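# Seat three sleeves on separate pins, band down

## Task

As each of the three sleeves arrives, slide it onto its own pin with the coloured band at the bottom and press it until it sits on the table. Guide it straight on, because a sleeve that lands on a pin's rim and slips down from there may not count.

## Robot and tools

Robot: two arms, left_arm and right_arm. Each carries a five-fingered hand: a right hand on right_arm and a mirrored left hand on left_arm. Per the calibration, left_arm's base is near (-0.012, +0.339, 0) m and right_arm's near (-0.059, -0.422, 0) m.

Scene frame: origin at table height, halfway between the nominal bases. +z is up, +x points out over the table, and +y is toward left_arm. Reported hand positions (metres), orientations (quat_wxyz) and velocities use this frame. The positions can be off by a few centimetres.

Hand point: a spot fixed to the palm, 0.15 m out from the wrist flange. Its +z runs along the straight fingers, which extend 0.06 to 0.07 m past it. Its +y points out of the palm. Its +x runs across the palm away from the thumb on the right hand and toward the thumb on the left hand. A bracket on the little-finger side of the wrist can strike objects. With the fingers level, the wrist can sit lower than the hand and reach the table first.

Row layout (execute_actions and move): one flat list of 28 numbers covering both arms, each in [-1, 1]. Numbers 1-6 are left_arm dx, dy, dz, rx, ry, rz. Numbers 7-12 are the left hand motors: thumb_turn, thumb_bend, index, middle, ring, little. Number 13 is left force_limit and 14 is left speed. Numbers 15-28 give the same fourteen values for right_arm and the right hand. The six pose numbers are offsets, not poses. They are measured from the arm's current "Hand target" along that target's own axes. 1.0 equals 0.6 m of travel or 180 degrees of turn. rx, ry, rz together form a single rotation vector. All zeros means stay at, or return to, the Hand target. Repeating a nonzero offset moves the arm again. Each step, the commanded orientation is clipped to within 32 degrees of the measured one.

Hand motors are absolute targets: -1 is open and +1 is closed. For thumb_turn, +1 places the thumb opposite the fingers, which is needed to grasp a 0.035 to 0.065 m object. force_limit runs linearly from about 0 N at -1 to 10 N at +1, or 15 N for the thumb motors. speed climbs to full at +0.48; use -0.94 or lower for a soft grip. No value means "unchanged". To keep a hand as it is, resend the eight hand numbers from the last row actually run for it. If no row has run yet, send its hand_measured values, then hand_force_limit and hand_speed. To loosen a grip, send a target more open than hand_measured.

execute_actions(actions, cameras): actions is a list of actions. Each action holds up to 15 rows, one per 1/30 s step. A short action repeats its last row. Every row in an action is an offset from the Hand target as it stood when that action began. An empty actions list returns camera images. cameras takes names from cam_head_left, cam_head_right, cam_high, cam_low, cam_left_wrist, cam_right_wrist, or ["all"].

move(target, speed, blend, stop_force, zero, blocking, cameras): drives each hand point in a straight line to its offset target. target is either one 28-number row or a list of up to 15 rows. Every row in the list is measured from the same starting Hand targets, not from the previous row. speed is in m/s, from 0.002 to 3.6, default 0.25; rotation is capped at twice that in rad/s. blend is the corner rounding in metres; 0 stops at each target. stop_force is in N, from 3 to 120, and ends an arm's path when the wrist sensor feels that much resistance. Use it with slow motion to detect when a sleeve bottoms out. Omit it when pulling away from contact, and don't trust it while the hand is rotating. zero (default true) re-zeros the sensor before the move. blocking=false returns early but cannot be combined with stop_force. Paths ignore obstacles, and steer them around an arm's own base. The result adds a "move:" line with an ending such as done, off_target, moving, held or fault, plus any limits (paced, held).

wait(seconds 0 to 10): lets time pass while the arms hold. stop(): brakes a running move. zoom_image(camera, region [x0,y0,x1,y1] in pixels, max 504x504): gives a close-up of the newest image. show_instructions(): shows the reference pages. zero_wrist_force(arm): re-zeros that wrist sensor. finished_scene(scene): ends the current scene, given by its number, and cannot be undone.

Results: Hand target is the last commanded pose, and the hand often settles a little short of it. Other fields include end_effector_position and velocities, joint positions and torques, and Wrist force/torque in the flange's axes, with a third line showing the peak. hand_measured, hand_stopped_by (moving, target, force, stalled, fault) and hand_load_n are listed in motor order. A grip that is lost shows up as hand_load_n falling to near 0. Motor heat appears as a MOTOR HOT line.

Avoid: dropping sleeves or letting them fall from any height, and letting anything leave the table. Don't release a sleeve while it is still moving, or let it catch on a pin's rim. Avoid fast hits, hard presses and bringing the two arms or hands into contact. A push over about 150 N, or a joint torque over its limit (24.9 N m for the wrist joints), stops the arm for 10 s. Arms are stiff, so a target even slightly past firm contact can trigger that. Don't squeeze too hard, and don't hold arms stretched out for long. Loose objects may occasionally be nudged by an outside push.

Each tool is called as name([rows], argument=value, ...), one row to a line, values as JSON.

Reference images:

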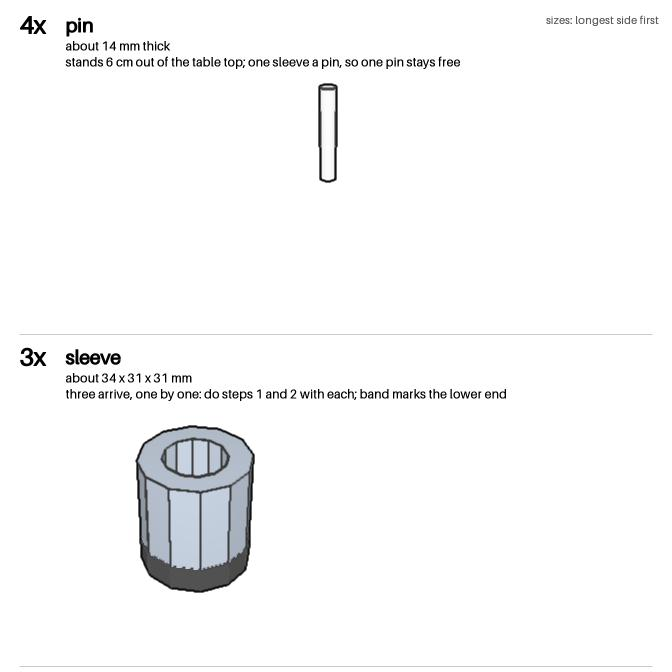

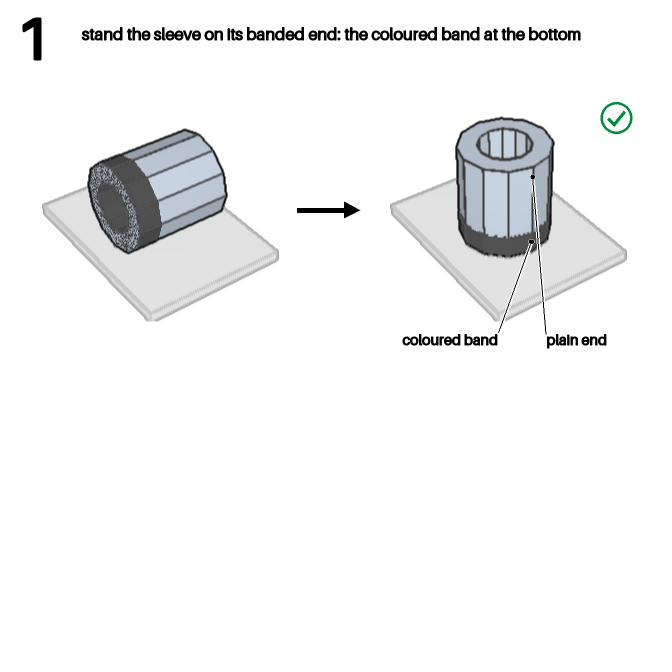

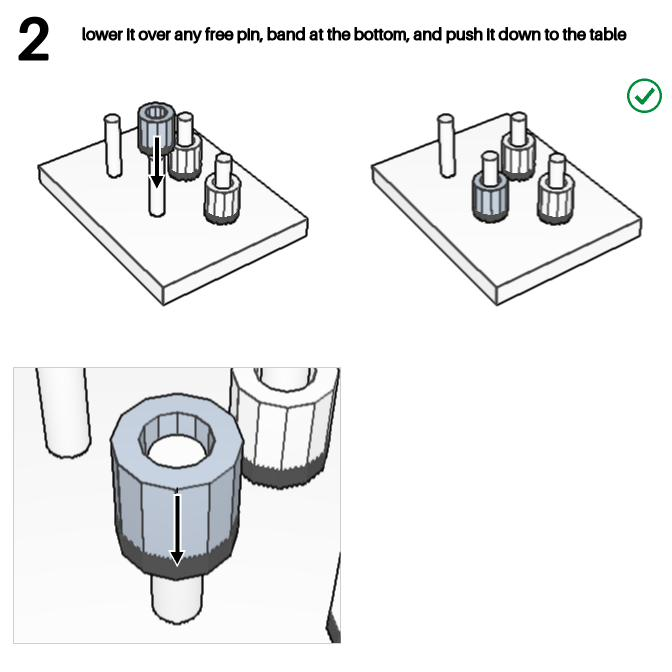

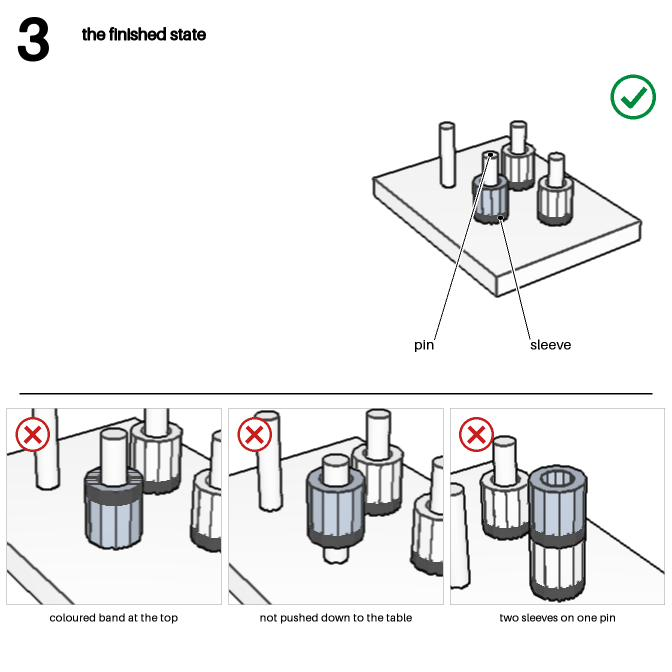

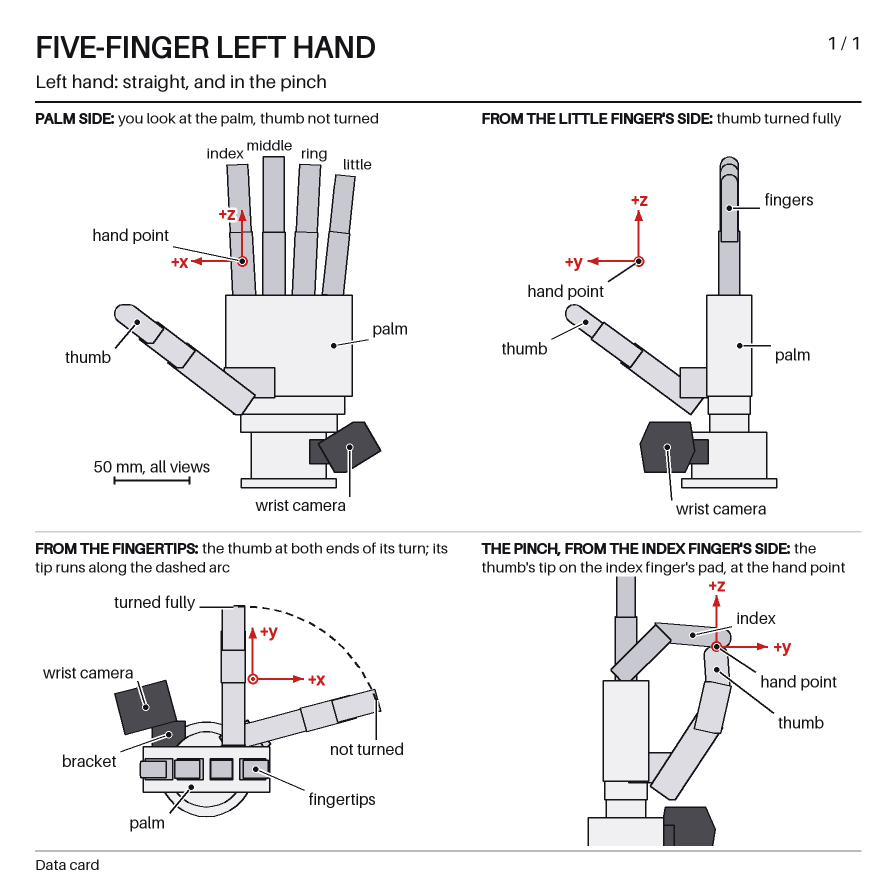

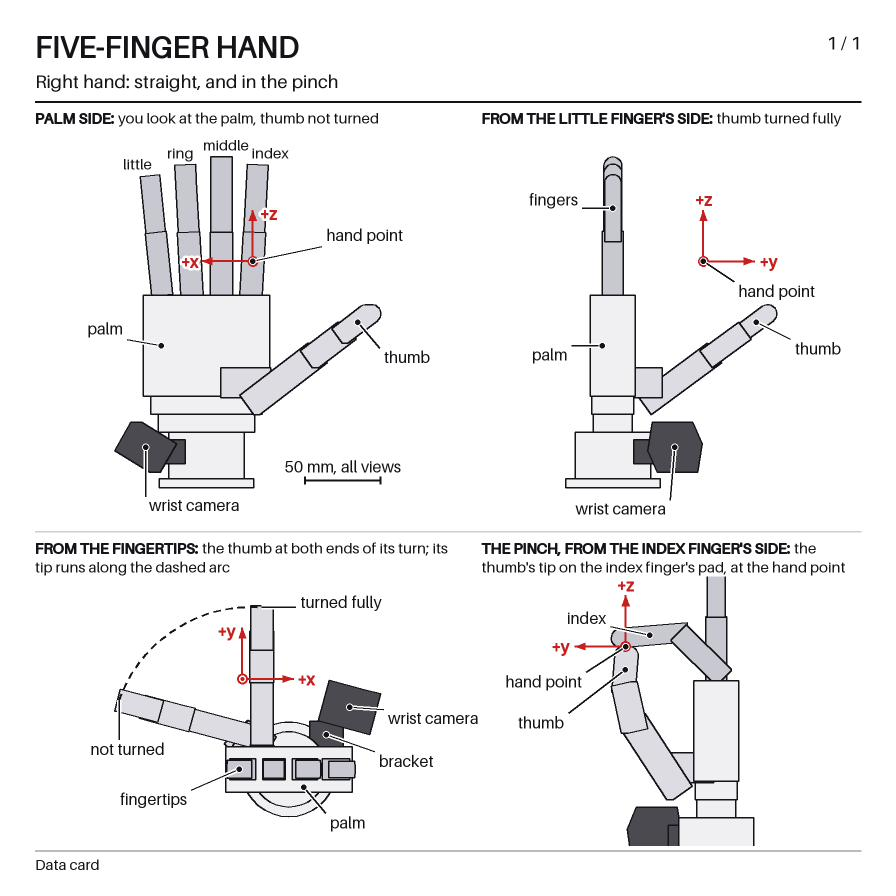

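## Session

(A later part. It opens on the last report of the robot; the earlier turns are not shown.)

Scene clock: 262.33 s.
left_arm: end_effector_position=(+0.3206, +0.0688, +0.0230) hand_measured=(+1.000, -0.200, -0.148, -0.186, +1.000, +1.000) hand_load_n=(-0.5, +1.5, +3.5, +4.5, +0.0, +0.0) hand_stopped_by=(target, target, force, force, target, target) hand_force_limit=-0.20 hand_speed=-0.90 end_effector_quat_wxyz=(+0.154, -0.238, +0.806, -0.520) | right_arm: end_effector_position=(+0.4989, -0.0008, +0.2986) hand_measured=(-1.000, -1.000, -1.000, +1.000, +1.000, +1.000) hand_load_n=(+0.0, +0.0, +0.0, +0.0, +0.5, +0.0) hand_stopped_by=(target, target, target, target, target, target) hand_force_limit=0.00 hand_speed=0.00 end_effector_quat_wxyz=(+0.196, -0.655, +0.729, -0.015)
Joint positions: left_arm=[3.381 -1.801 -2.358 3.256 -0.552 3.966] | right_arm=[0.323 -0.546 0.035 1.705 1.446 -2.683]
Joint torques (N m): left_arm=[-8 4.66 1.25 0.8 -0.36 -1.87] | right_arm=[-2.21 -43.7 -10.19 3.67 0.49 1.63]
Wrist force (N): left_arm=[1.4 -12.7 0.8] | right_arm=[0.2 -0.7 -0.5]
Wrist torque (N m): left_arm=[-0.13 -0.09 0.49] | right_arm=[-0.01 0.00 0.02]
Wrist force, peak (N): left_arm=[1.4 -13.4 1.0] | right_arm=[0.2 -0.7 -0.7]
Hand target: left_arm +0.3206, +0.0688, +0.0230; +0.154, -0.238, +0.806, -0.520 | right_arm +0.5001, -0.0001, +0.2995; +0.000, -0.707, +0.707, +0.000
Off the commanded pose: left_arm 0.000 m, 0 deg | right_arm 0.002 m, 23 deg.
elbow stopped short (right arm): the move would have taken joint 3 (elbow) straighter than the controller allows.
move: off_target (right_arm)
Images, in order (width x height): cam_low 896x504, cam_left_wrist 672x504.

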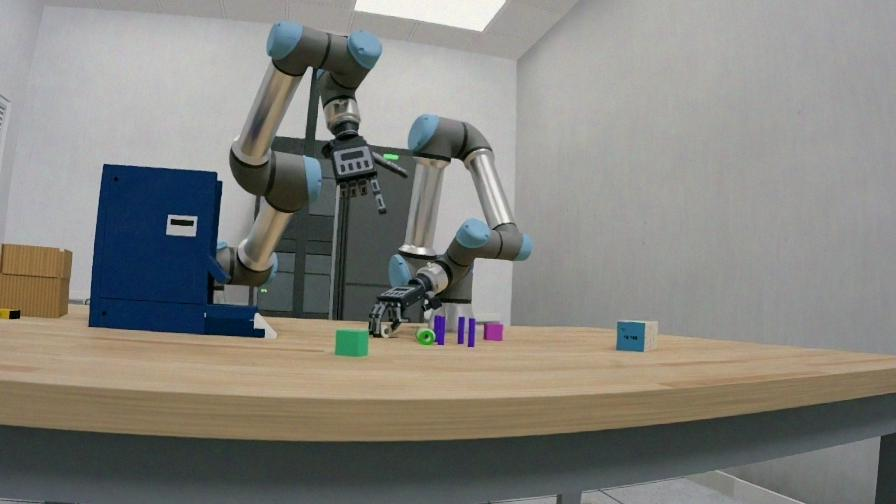

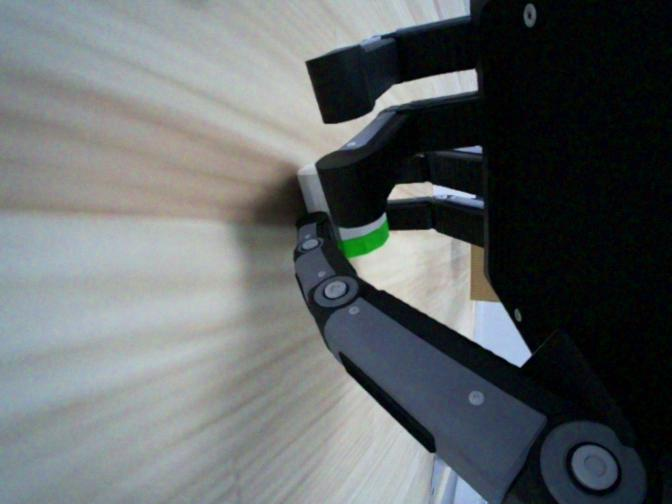

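move(target=[0,0,0,0,0,0,1,-0.2,-0.23,-0.25,1,1,-0.2,-0.9,0,0,0,0,0,0,-1,-1,-1,1,1,1,0,0])

move(target=[0,0.0076,0.0034,0,0,0,1,-0.2,-0.23,-0.25,1,1,-0.2,-0.9,0,0,0,0,0,0,-1,-1,-1,1,1,1,0,0], speed=0.02, stop_force=5)

move(target=[0,0,0,0,0,0,1,-0.2,0.1,0.1,1,1,-0.2,-0.9,0,0,0,0,0,0,-1,-1,-1,1,1,1,0,0], cameras=["cam_low","cam_left_wrist"])

zoom_image(camera="cam_low", region=[360, 280, 420, 350])

Scene clock: 268.63 s.
left_arm: end_effector_position=(+0.3205, +0.0688, +0.0230) hand_measured=(+1.000, -0.200, -0.230, -0.250, +1.000, +1.000) hand_load_n=(+0.0, +0.0, +0.0, +0.0, +0.0, +0.0) hand_stopped_by=(target, target, target, target, target, target) hand_force_limit=-0.20 hand_speed=-0.90 end_effector_quat_wxyz=(+0.154, -0.238, +0.806, -0.520) | right_arm: end_effector_position=(+0.4989, -0.0008, +0.2986) hand_measured=(-1.000, -1.000, -1.000, +1.000, +1.000, +1.000) hand_load_n=(+0.0, +0.0, +0.0, +0.0, +0.0, +0.0) hand_stopped_by=(target, target, target, target, target, target) hand_force_limit=0.00 hand_speed=0.00 end_effector_quat_wxyz=(+0.196, -0.655, +0.729, -0.015)
Joint positions: left_arm=[3.381 -1.801 -2.358 3.256 -0.552 3.966] | right_arm=[0.323 -0.546 0.035 1.705 1.446 -2.683]
Joint torques (N m): left_arm=[-5.44 8.38 2.46 -3.72 0.25 -0.06] | right_arm=[-1.51 -43.4 -10.46 3.66 0.62 1.53]
Wrist force (N): left_arm=[1.8 -2.8 2.0] | right_arm=[0.2 -0.4 -0.8]
Wrist torque (N m): left_arm=[-0.26 -0.10 0.31] | right_arm=[0.04 0.01 0.03]
Wrist force, peak (N): left_arm=[1.3 -13.4 0.5] | right_arm=[0.0 -0.9 -0.7]
Hand target: left_arm +0.3206, +0.0688, +0.0230; +0.154, -0.238, +0.806, -0.520 | right_arm +0.5001, -0.0001, +0.2995; +0.000, -0.707, +0.707, +0.000
Off the commanded pose: left_arm 0.000 m, 0 deg | right_arm 0.002 m, 23 deg.
elbow stopped short (right arm): the move would have taken joint 3 (elbow) straighter than the controller allows.
move: off_target (right_arm)

Scene clock: 269.80 s.
left_arm: end_effector_position=(+0.3205, +0.0688, +0.0221) hand_measured=(+1.000, -0.200, -0.230, -0.250, +1.000, +1.000) hand_load_n=(+0.0, +0.0, +0.0, +0.5, +0.0, +0.0) hand_stopped_by=(target, target, target, target, target, target) hand_force_limit=-0.20 hand_speed=-0.90 end_effector_quat_wxyz=(+0.154, -0.238, +0.806, -0.520) | right_arm: end_effector_position=(+0.4989, -0.0008, +0.2986) hand_measured=(-1.000, -1.000, -1.000, +1.000, +1.000, +1.000) hand_load_n=(+0.0, +0.0, +0.0, +0.0, +0.0, +0.0) hand_stopped_by=(target, target, target, target, target, target) hand_force_limit=0.00 hand_speed=0.00 end_effector_quat_wxyz=(+0.196, -0.655, +0.729, -0.015)
Joint positions: left_arm=[3.381 -1.803 -2.359 3.259 -0.552 3.966] | right_arm=[0.323 -0.546 0.035 1.705 1.446 -2.683]
Joint torques (N m): left_arm=[-2.26 32.02 20.57 -4.21 -0.98 0.99] | right_arm=[-1.8 -43.83 -10.48 3.68 0.78 1.51]
Wrist force (N): left_arm=[1.4 -6.2 -0.4] | right_arm=[0.2 -0.7 -0.8]
Wrist torque (N m): left_arm=[-0.21 -0.19 0.39] | right_arm=[-0.01 0.02 0.02]
Wrist force, peak (N): left_arm=[1.2 -17.5 -9.0] | right_arm=[0.2 -0.7 -0.8]
Hand target: left_arm +0.3205, +0.0688, +0.0221; +0.154, -0.238, +0.806, -0.520 (not the last commanded pose) | right_arm +0.5001, -0.0001, +0.2995; +0.000, -0.707, +0.707, +0.000
Off the commanded pose: left_arm 0.004 m, 0 deg | right_arm 0.002 m, 23 deg.
elbow stopped short (right arm): the move would have taken joint 3 (elbow) straighter than the controller allows.
move: contact (left_arm), off_target (right_arm)

Scene clock: 270.40 s.
left_arm: end_effector_position=(+0.3205, +0.0688, +0.0221) hand_measured=(+1.000, -0.200, -0.140, -0.244, +1.000, +1.000) hand_load_n=(-0.5, +2.0, +6.5, +3.0, +0.0, +0.0) hand_stopped_by=(target, target, force, force, target, target) hand_force_limit=-0.20 hand_speed=-0.90 end_effector_quat_wxyz=(+0.154, -0.238, +0.806, -0.520) | right_arm: end_effector_position=(+0.4989, -0.0008, +0.2986) hand_measured=(-1.000, -1.000, -1.000, +1.000, +1.000, +1.000) hand_load_n=(+0.0, +0.0, +0.0, +0.0, +0.0, +0.0) hand_stopped_by=(target, target, target, target, target, target) hand_force_limit=0.00 hand_speed=0.00 end_effector_quat_wxyz=(+0.196, -0.655, +0.729, -0.015)
Joint positions: left_arm=[3.381 -1.803 -2.359 3.259 -0.552 3.966] | right_arm=[0.323 -0.546 0.035 1.705 1.446 -2.683]
Joint torques (N m): left_arm=[-5.81 30.59 18.7 -3.93 -1.04 1.06] | right_arm=[-1.4 -43.18 -10.44 3.69 0.7 1.48]
Wrist force (N): left_arm=[1.6 -11.1 1.5] | right_arm=[0.3 -0.6 -0.5]
Wrist torque (N m): left_arm=[-0.20 -0.10 0.43] | right_arm=[0.01 0.01 0.03]
Wrist force, peak (N): left_arm=[1.7 -12.5 0.5] | right_arm=[0.2 -0.8 -0.8]
Hand target: left_arm +0.3205, +0.0688, +0.0221; +0.154, -0.238, +0.806, -0.520 | right_arm +0.5001, -0.0001, +0.2995; +0.000, -0.707, +0.707, +0.000
Off the commanded pose: left_arm 0.000 m, 0 deg | right_arm 0.002 m, 23 deg.
elbow stopped short (right arm): the move would have taken joint 3 (elbow) straighter than the controller allows.
move: off_target (right_arm)
Images, in order (width x height): cam_low 896x504, cam_left_wrist 672x504.

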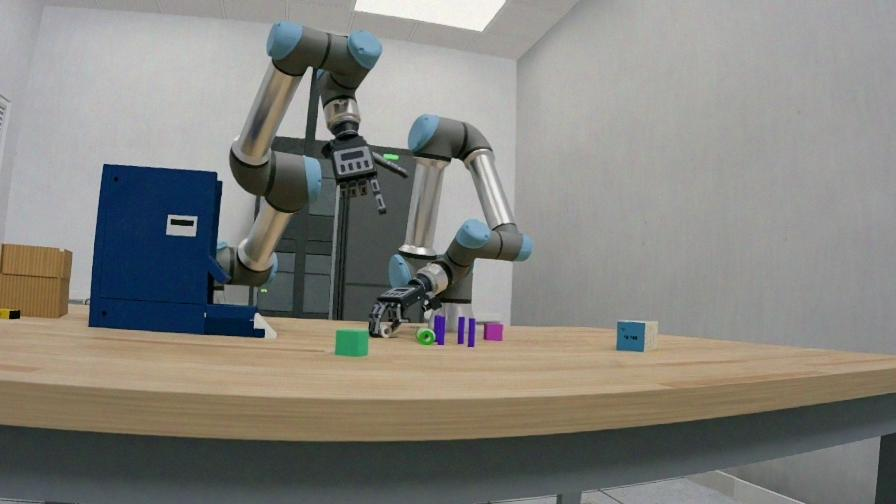

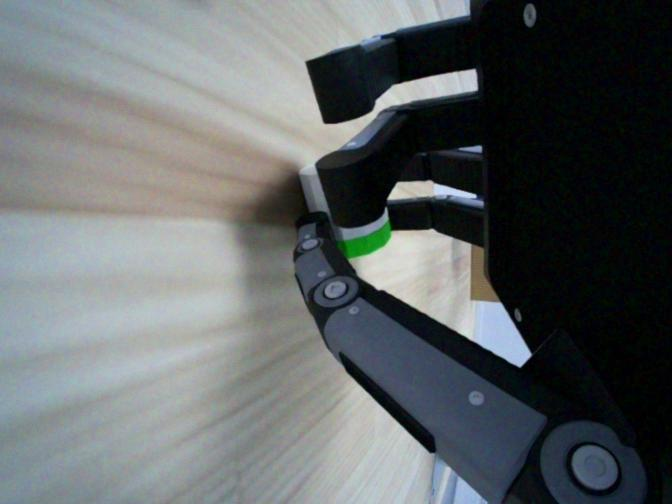

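Scaled by 7.200 from the camera's 896x504 image, which has a finer 1280x720 frame.

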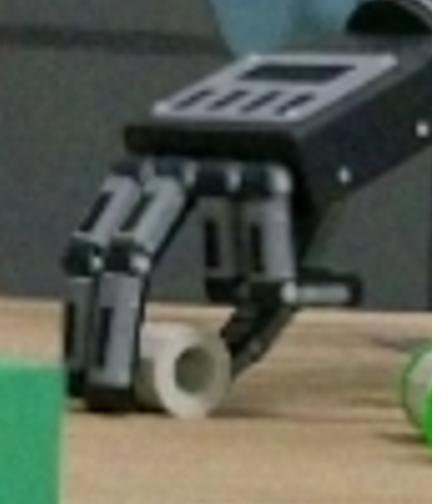

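move(target=[0,0,0,0,0,0,1,-0.2,-0.4,-0.4,1,1,-0.2,-0.7,0,0,0,0,0,0,-1,-1,-1,1,1,1,0,0])

move(target=[0,-0.0106,-0.0048,0.0556,0,0,1,-0.2,-0.4,-0.4,1,1,-0.2,-0.7,0,0,0,0,0,0,-1,-1,-1,1,1,1,0,0], speed=0.1)

move(target=[0,0.0089,0.0023,0,0,0,1,-0.2,-0.4,-0.4,1,1,-0.2,-0.7,0,0,0,0,0,0,-1,-1,-1,1,1,1,0,0], speed=0.02, stop_force=5, cameras=["cam_low","cam_left_wrist"])

zoom_image(camera="cam_low", region=[360, 280, 420, 350])

Scene clock: 278.93 s.
left_arm: end_effector_position=(+0.3205, +0.0688, +0.0221) hand_measured=(+1.000, -0.200, -0.400, -0.400, +1.000, +1.000) hand_load_n=(+0.0, +0.0, +0.0, +0.0, +0.0, +0.0) hand_stopped_by=(target, target, target, target, target, target) hand_force_limit=-0.20 hand_speed=-0.70 end_effector_quat_wxyz=(+0.154, -0.238, +0.806, -0.520) | right_arm: end_effector_position=(+0.4989, -0.0008, +0.2986) hand_measured=(-1.000, -1.000, -1.000, +1.000, +1.000, +1.000) hand_load_n=(+0.0, +0.0, +0.0, +0.0, +0.0, +0.0) hand_stopped_by=(target, target, target, target, target, target) hand_force_limit=0.00 hand_speed=0.00 end_effector_quat_wxyz=(+0.196, -0.655, +0.729, -0.015)
Joint positions: left_arm=[3.381 -1.803 -2.359 3.259 -0.552 3.966] | right_arm=[0.323 -0.546 0.035 1.705 1.446 -2.683]
Joint torques (N m): left_arm=[-3.97 8.17 -2.28 -1.28 2.17 0.89] | right_arm=[-1.87 -43.76 -10.14 3.6 1.05 1.39]
Wrist force (N): left_arm=[1.8 -2.9 2.1] | right_arm=[0.3 -0.3 -0.4]
Wrist torque (N m): left_arm=[-0.30 -0.11 0.32] | right_arm=[0.03 -0.01 0.03]
Wrist force, peak (N): left_arm=[1.6 -12.5 0.7] | right_arm=[0.4 -0.9 -0.7]
Hand target: left_arm +0.3205, +0.0688, +0.0221; +0.154, -0.238, +0.806, -0.520 | right_arm +0.5001, -0.0001, +0.2995; +0.000, -0.707, +0.707, +0.000
Off the commanded pose: left_arm 0.000 m, 0 deg | right_arm 0.002 m, 23 deg.
elbow stopped short (right arm): the move would have taken joint 3 (elbow) straighter than the controller allows.
move: off_target (right_arm)

Scene clock: 280.27 s.
left_arm: end_effector_position=(+0.3205, +0.0688, +0.0290) hand_measured=(+1.000, -0.200, -0.400, -0.400, +1.000, +1.000) hand_load_n=(+0.0, +0.0, +0.0, +0.0, +0.0, +0.0) hand_stopped_by=(target, target, target, target, target, target) hand_force_limit=-0.20 hand_speed=-0.70 end_effector_quat_wxyz=(+0.174, -0.224, +0.757, -0.588) | right_arm: end_effector_position=(+0.4989, -0.0008, +0.2986) hand_measured=(-1.000, -1.000, -1.000, +1.000, +1.000, +1.000) hand_load_n=(+0.0, +0.0, +0.0, +0.5, +0.0, +0.0) hand_stopped_by=(target, target, target, target, target, target) hand_force_limit=0.00 hand_speed=0.00 end_effector_quat_wxyz=(+0.196, -0.655, +0.729, -0.015)
Joint positions: left_arm=[3.489 -1.823 -2.448 3.481 -0.356 3.9] | right_arm=[0.323 -0.546 0.035 1.705 1.446 -2.683]
Joint torques (N m): left_arm=[-6.45 31.87 21 -2.71 1.78 1.84] | right_arm=[-1.37 -43.28 -10.1 3.55 1.03 1.46]
Wrist force (N): left_arm=[1.7 -3.0 2.5] | right_arm=[0.3 -0.7 -0.6]
Wrist torque (N m): left_arm=[-0.33 -0.08 0.22] | right_arm=[-0.01 0.00 0.03]
Wrist force, peak (N): left_arm=[1.8 -3.1 2.5] | right_arm=[0.3 -0.6 -0.8]
Hand target: left_arm +0.3205, +0.0688, +0.0290; +0.174, -0.224, +0.757, -0.588 | right_arm +0.5001, -0.0001, +0.2995; +0.000, -0.707, +0.707, +0.000
Off the commanded pose: left_arm 0.000 m, 0 deg | right_arm 0.002 m, 23 deg.
elbow stopped short (right arm): the move would have taken joint 3 (elbow) straighter than the controller allows.
move: off_target (right_arm)

Scene clock: 281.67 s.
left_arm: end_effector_position=(+0.3205, +0.0688, +0.0235) hand_measured=(+1.000, -0.200, -0.400, -0.400, +1.000, +1.000) hand_load_n=(+0.0, +0.0, +0.0, +0.0, +0.0, +0.0) hand_stopped_by=(target, target, target, target, target, target) hand_force_limit=-0.20 hand_speed=-0.70 end_effector_quat_wxyz=(+0.174, -0.224, +0.757, -0.588) | right_arm: end_effector_position=(+0.4989, -0.0008, +0.2986) hand_measured=(-1.000, -1.000, -1.000, +1.000, +1.000, +1.000) hand_load_n=(+0.0, +0.0, +0.0, +0.0, +0.0, +0.0) hand_stopped_by=(target, target, target, target, target, target) hand_force_limit=0.00 hand_speed=0.00 end_effector_quat_wxyz=(+0.196, -0.655, +0.729, -0.015)
Joint positions: left_arm=[3.489 -1.842 -2.451 3.502 -0.356 3.9] | right_arm=[0.323 -0.546 0.035 1.705 1.446 -2.683]
Joint torques (N m): left_arm=[-8.32 32.34 5.31 -3.92 1.98 -2.01] | right_arm=[-1.03 -43.84 -10.27 3.49 1.13 1.42]
Wrist force (N): left_arm=[1.8 -2.9 2.6] | right_arm=[0.3 -0.6 -0.4]
Wrist torque (N m): left_arm=[-0.33 -0.09 0.21] | right_arm=[-0.01 -0.01 0.02]
Wrist force, peak (N): left_arm=[1.8 -3.1 2.6] | right_arm=[0.3 -0.6 -0.8]
Hand target: left_arm +0.3205, +0.0688, +0.0235; +0.174, -0.224, +0.757, -0.588 | right_arm +0.5001, -0.0001, +0.2995; +0.000, -0.707, +0.707, +0.000
Off the commanded pose: left_arm 0.000 m, 0 deg | right_arm 0.002 m, 23 deg.
elbow stopped short (right arm): the move would have taken joint 3 (elbow) straighter than the controller allows.
move: off_target (right_arm)
Images, in order (width x height): cam_low 896x504, cam_left_wrist 672x504.

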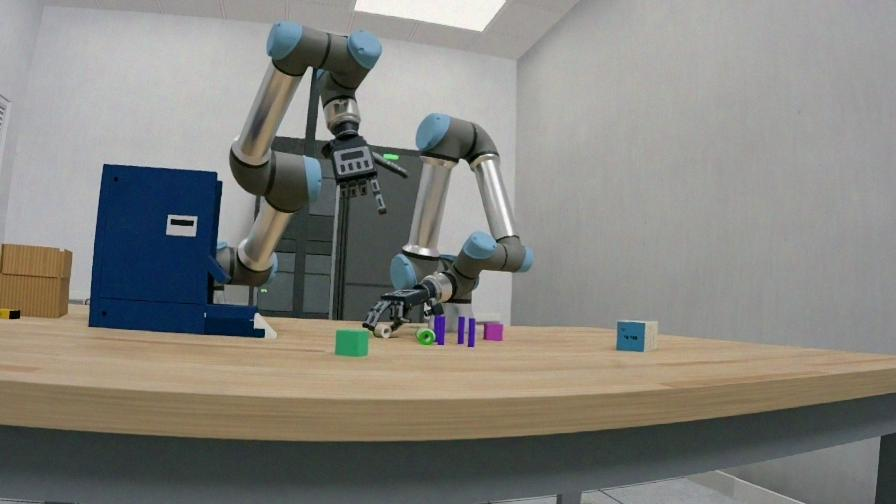

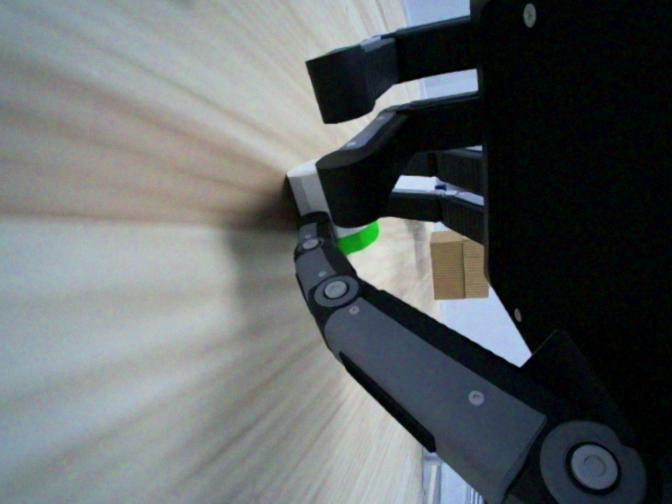

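Scaled by 7.200 from the camera's 896x504 image, which has a finer 1280x720 frame.

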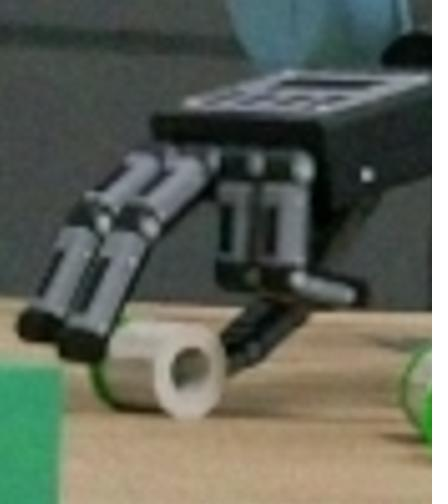

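move(target=[0,0.0065,0.0017,0,0,0,1,-0.2,-0.4,-0.4,1,1,-0.2,-0.7,0,0,0,0,0,0,-1,-1,-1,1,1,1,0,0], speed=0.02, stop_force=5)

move(target=[0,0,0,0,0,0,1,-0.2,0.1,0.1,1,1,-0.2,-0.9,0,0,0,0,0,0,-1,-1,-1,1,1,1,0,0], cameras=["cam_low","cam_left_wrist"])

zoom_image(camera="cam_low", region=[360, 280, 420, 350])

Scene clock: 285.70 s.
left_arm: end_effector_position=(+0.3205, +0.0688, +0.0195) hand_measured=(+1.000, -0.200, -0.400, -0.400, +1.000, +1.000) hand_load_n=(+0.0, +0.0, +0.0, +0.0, +0.0, +0.0) hand_stopped_by=(target, target, target, target, target, target) hand_force_limit=-0.20 hand_speed=-0.70 end_effector_quat_wxyz=(+0.174, -0.224, +0.757, -0.588) | right_arm: end_effector_position=(+0.4989, -0.0008, +0.2986) hand_measured=(-1.000, -1.000, -1.000, +1.000, +1.000, +1.000) hand_load_n=(+0.0, +0.0, +0.0, +0.0, +0.0, +0.0) hand_stopped_by=(target, target, target, target, target, target) hand_force_limit=0.00 hand_speed=0.00 end_effector_quat_wxyz=(+0.196, -0.655, +0.729, -0.015)
Joint positions: left_arm=[3.489 -1.855 -2.452 3.518 -0.356 3.9] | right_arm=[0.323 -0.546 0.035 1.705 1.446 -2.683]
Joint torques (N m): left_arm=[-8.95 32.27 1.18 -4.18 -0.46 -1.46] | right_arm=[-1.16 -43.63 -10.01 3.39 1.28 1.54]
Wrist force (N): left_arm=[1.7 -3.0 2.5] | right_arm=[0.1 -0.5 -0.7]
Wrist torque (N m): left_arm=[-0.35 -0.08 0.25] | right_arm=[0.03 0.03 0.03]
Wrist force, peak (N): left_arm=[2.0 -3.1 2.7] | right_arm=[0.4 -0.7 -0.7]
Hand target: left_arm +0.3205, +0.0688, +0.0195; +0.174, -0.224, +0.757, -0.588 | right_arm +0.5001, -0.0001, +0.2995; +0.000, -0.707, +0.707, +0.000
Off the commanded pose: left_arm 0.000 m, 0 deg | right_arm 0.002 m, 23 deg.
elbow stopped short (right arm): the move would have taken joint 3 (elbow) straighter than the controller allows.
move: off_target (right_arm)

Scene clock: 286.87 s.
left_arm: end_effector_position=(+0.3205, +0.0688, +0.0195) hand_measured=(+1.000, -0.200, -0.152, -0.170, +1.000, +1.000) hand_load_n=(+1.0, +2.0, +7.0, +5.0, +0.0, +0.5) hand_stopped_by=(target, target, force, force, target, target) hand_force_limit=-0.20 hand_speed=-0.90 end_effector_quat_wxyz=(+0.174, -0.224, +0.757, -0.588) | right_arm: end_effector_position=(+0.4989, -0.0008, +0.2986) hand_measured=(-1.000, -1.000, -1.000, +1.000, +1.000, +1.000) hand_load_n=(+0.0, +0.0, +0.0, +0.0, +0.0, +0.0) hand_stopped_by=(target, target, target, target, target, target) hand_force_limit=0.00 hand_speed=0.00 end_effector_quat_wxyz=(+0.196, -0.655, +0.729, -0.015)
Joint positions: left_arm=[3.489 -1.855 -2.452 3.518 -0.356 3.9] | right_arm=[0.323 -0.546 0.035 1.705 1.446 -2.683]
Joint torques (N m): left_arm=[-7.72 26.69 8.91 -3.34 -0.66 -0.81] | right_arm=[-0.88 -43.56 -10.42 3.45 1.36 1.55]
Wrist force (N): left_arm=[2.2 -15.0 0.6] | right_arm=[0.2 -0.2 -0.3]
Wrist torque (N m): left_arm=[-0.36 -0.11 0.43] | right_arm=[0.05 0.02 0.03]
Wrist force, peak (N): left_arm=[2.2 -16.6 -0.1] | right_arm=[0.2 -0.6 -0.9]
Hand target: left_arm +0.3205, +0.0688, +0.0195; +0.174, -0.224, +0.757, -0.588 | right_arm +0.5001, -0.0001, +0.2995; +0.000, -0.707, +0.707, +0.000
Off the commanded pose: left_arm 0.000 m, 0 deg | right_arm 0.002 m, 23 deg.
elbow stopped short (right arm): the move would have taken joint 3 (elbow) straighter than the controller allows.
move: off_target (right_arm)
Images, in order (width x height): cam_low 896x504, cam_left_wrist 672x504.

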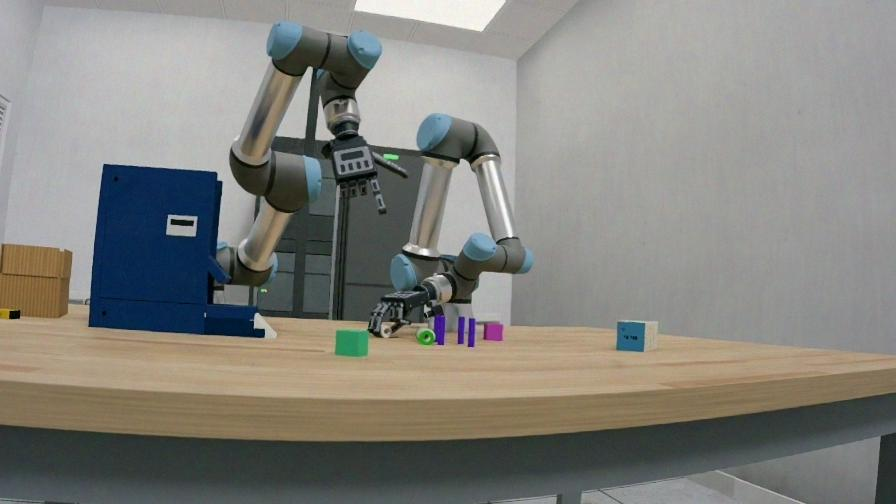

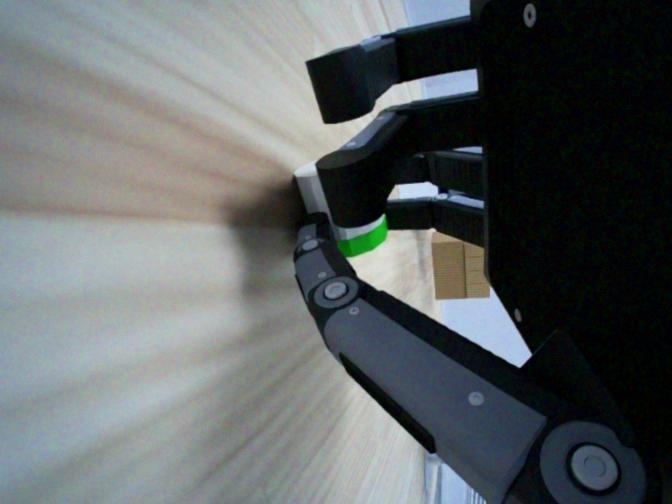

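Scaled by 7.200 from the camera's 896x504 image, which has a finer 1280x720 frame.

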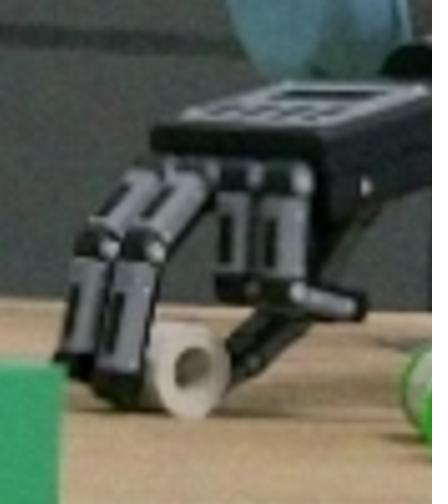

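move(target=[0,-0.0323,-0.0083,0,0,0,1,-0.2,0.1,0.1,1,1,-0.2,-0.9,0,0,0,0,0,0,-1,-1,-1,1,1,1,0,0], speed=0.03, cameras=["cam_low","cam_left_wrist"])

zoom_image(camera="cam_low", region=[360, 280, 420, 350])

zoom_image(camera="cam_left_wrist", region=[250, 120, 450, 320])

Scene clock: 290.30 s.
left_arm: end_effector_position=(+0.3206, +0.0688, +0.0396) hand_measured=(+1.000, -0.202, -0.152, -0.170, +1.000, +1.000) hand_load_n=(+1.0, +5.5, +3.5, +2.5, +0.0, +0.0) hand_stopped_by=(target, target, force, force, target, target) hand_force_limit=-0.20 hand_speed=-0.90 end_effector_quat_wxyz=(+0.174, -0.224, +0.757, -0.588) end_effector_velocity=(+0.001, +0.000, -0.001) end_effector_angular_velocity=(+0.000, -0.004, -0.002) | right_arm: end_effector_position=(+0.4989, -0.0008, +0.2986) hand_measured=(-1.000, -1.000, -1.000, +1.000, +1.000, +1.000) hand_load_n=(+0.0, +0.0, +0.0, +0.0, +0.0, +0.0) hand_stopped_by=(target, target, target, target, target, target) hand_force_limit=0.00 hand_speed=0.00 end_effector_quat_wxyz=(+0.196, -0.655, +0.729, -0.015)
Joint positions: left_arm=[3.489 -1.788 -2.442 3.44 -0.356 3.9] | right_arm=[0.323 -0.546 0.035 1.705 1.446 -2.683]
Joint velocities: left_arm=[-0.001 -0.004 0.001 0.007 0.001 0] | right_arm=[within noise]
Joint torques (N m): left_arm=[5.63 3.8 10.87 1.33 2.52 1.81] | right_arm=[-0.66 -43.95 -10.21 3.3 1.49 1.56]
Wrist force (N): left_arm=[1.4 -2.8 2.5] | right_arm=[0.3 -0.5 -0.5]
Wrist torque (N m): left_arm=[-0.33 -0.02 0.21] | right_arm=[0.02 -0.01 0.03]
Wrist force, peak (N): left_arm=[2.2 -16.6 0.0] | right_arm=[0.2 -0.7 -0.8]
Hand target: left_arm +0.3205, +0.0688, +0.0395; +0.174, -0.224, +0.757, -0.588 | right_arm +0.5001, -0.0001, +0.2995; +0.000, -0.707, +0.707, +0.000
Off the commanded pose: left_arm 0.000 m, 0 deg | right_arm 0.002 m, 23 deg.
elbow stopped short (right arm): the move would have taken joint 3 (elbow) straighter than the controller allows.
move: off_target (right_arm)
Images, in order (width x height): cam_low 896x504, cam_left_wrist 672x504.

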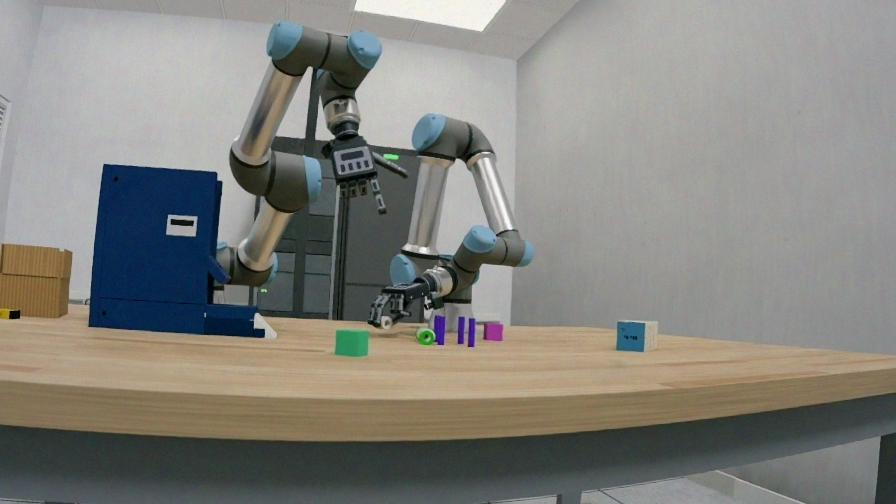

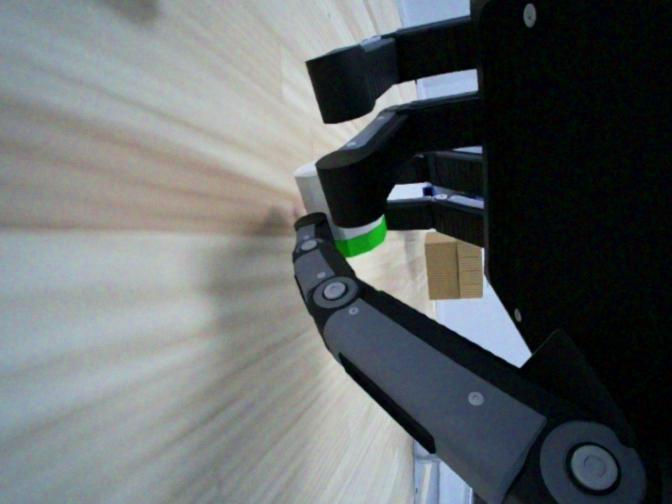

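Scaled by 7.200 from the camera's 896x504 image, which has a finer 1280x720 frame.

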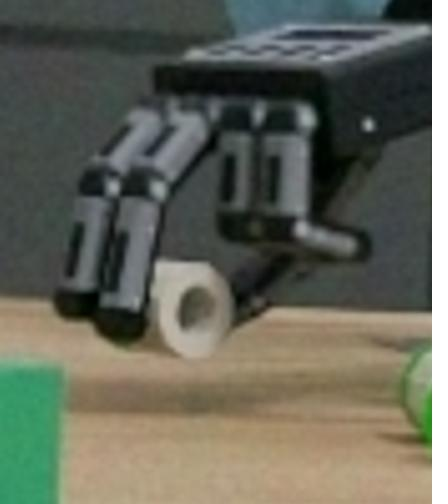

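Scaled by 2.520 from the camera's 672x504 image, which has a finer 960x720 frame.

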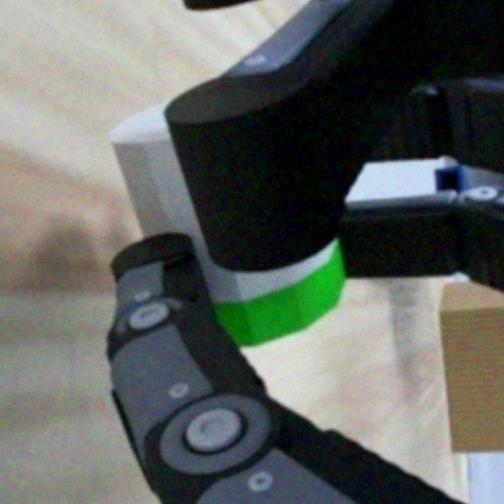

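move([
  [0,-0.2583,-0.0663,0,0,0,1,-0.2,0.1,0.1,-1,-1,-0.2,-0.9,0.0193,0.0725,0.3175,-0.0203,-0.2383,0.0899,-1,-1,1,1,1,1,0,0],
  [-0.3479,-0.2328,-0.1656,0.2725,0.1534,0.4982,1,-0.2,0.1,0.1,-1,-1,-0.2,-0.9,0.0193,0.0725,0.3175,-0.0203,-0.2383,0.0899,-1,-1,1,1,1,1,0,0],
], speed=0.15, blend=[0.03,0], cameras=["all"])

Scene clock: 333.80 s.
left_arm: end_effector_position=(+0.3203, +0.0688, +0.1867) hand_measured=(+1.000, -0.202, -0.152, -0.170, -0.928, -0.928) hand_load_n=(+1.0, +5.5, +3.5, +2.5, +0.0, +0.0) hand_stopped_by=(target, target, force, force, moving, moving) hand_force_limit=-0.20 hand_speed=-0.90 end_effector_quat_wxyz=(+0.174, -0.224, +0.757, -0.588) | right_arm: end_effector_position=(+0.4633, -0.0104, +0.1380) hand_measured=(-1.000, -1.000, +1.000, +1.000, +1.000, +1.000) hand_load_n=(+0.5, -0.5, +0.0, +0.0, +0.0, +0.0) hand_stopped_by=(target, target, target, target, target, target) hand_force_limit=0.00 hand_speed=0.00 end_effector_quat_wxyz=(+0.231, -0.573, +0.751, +0.235)
Joint positions: left_arm=[3.49 -1.429 -2.266 2.904 -0.355 3.902] | right_arm=[0.146 -0.764 1.09 1.031 0.928 -2.652]
Joint torques (N m): left_arm=[-3.26 -2.62 4.69 -3.86 0.21 -2.02] | right_arm=[-0.76 -48.93 -16.46 1.82 -1.45 0.12]
Wrist force (N): left_arm=[1.8 -3.0 2.8] | right_arm=[-0.1 0.0 0.1]
Wrist torque (N m): left_arm=[-0.39 -0.07 0.22] | right_arm=[-0.03 0.02 -0.11]
Wrist force, peak (N): left_arm=[1.8 -3.6 2.3] | right_arm=[2.5 -0.5 2.4]
Hand target: left_arm +0.3203, +0.0688, +0.1867; +0.174, -0.224, +0.757, -0.588 (not the last commanded pose) | right_arm +0.4633, -0.0104, +0.1380; +0.231, -0.573, +0.751, +0.235 (not the last commanded pose)
Off the commanded pose: left_arm 0.218 m, 106 deg | right_arm 0.030 m, 6 deg.
FORCE FAULT: contact force on the right arm reached its limit, and that arm stopped. The contact can be on any part of that arm, not only on its tool. That arm's remaining commands of this call were not run. That arm is still stopped at the end of this call. That arm stays stopped for about 5 more seconds. Until then a move that you send moves the other arm only, and its call returns only when the move has ended. Once the stop has ended, the next robot result says so. If the stop ends while you think or write, that arm runs what you send next, counted from a new Hand target: where the arm stands when the stop ends. While its stop runs, that arm, its gripper or tool too, takes no new command. Until it ends, the stop uses up actions while you think or wait. An arm that is not stopped still takes commands.
move: fault (right_arm), moving (left_arm; braked at the fault stop of right_arm; no rest 5 s after the path's end); path passed 0 of 2 targets

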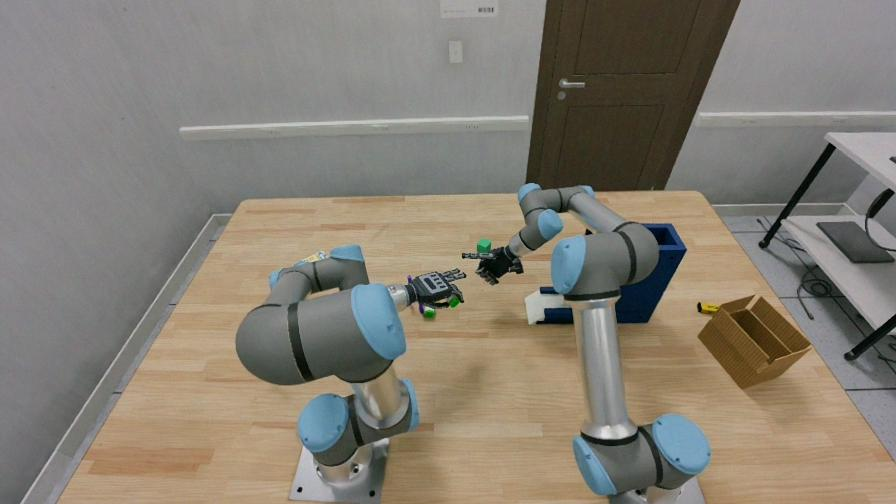

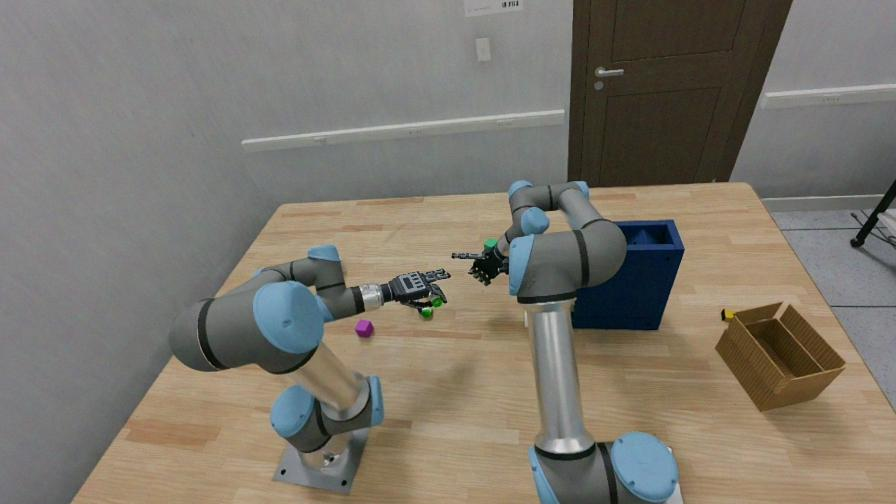

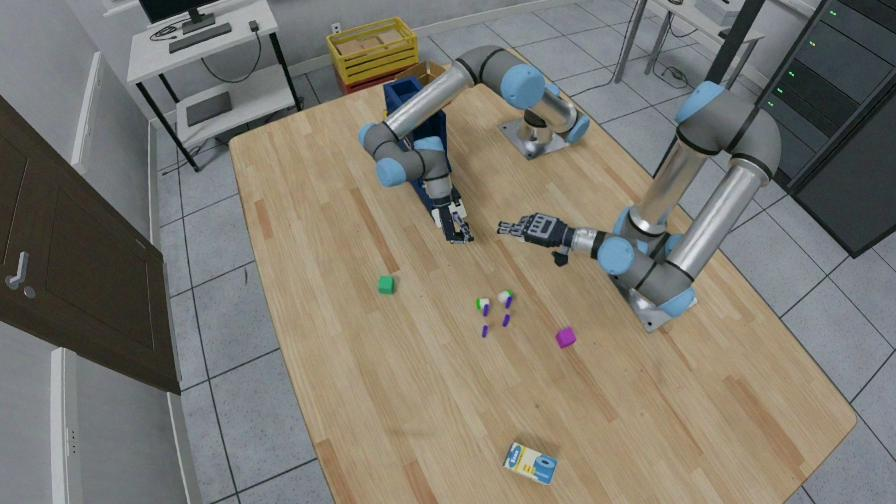

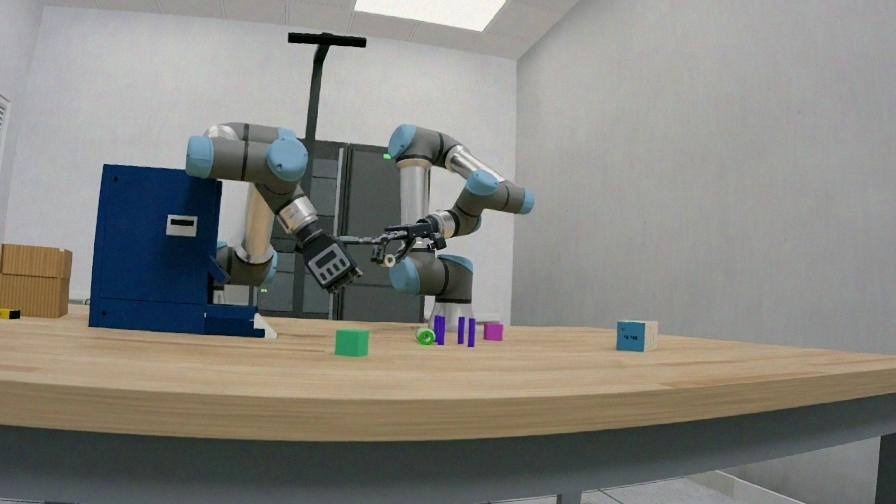

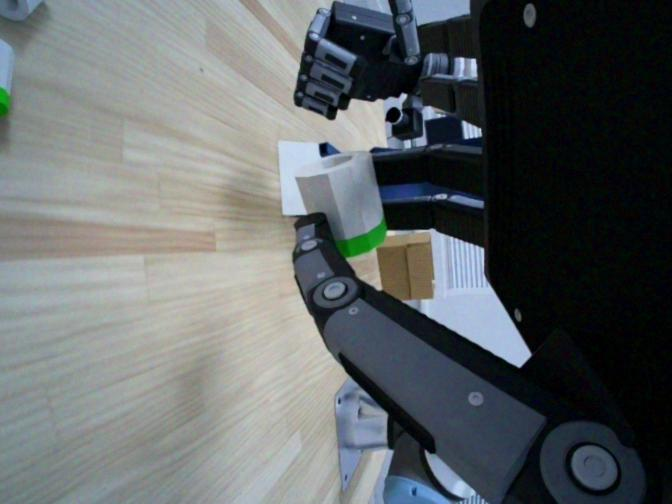

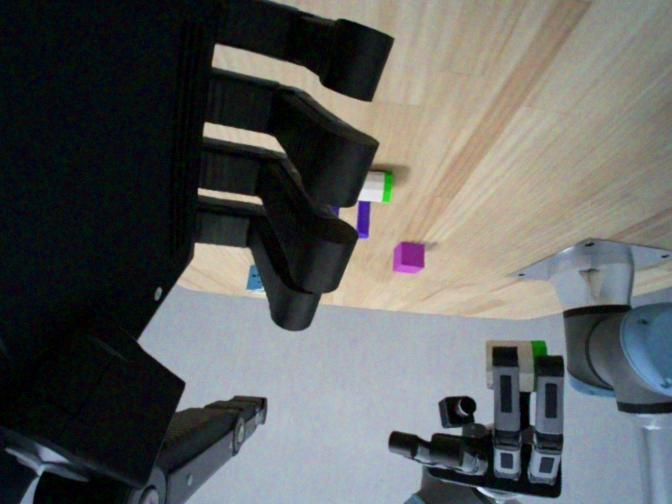

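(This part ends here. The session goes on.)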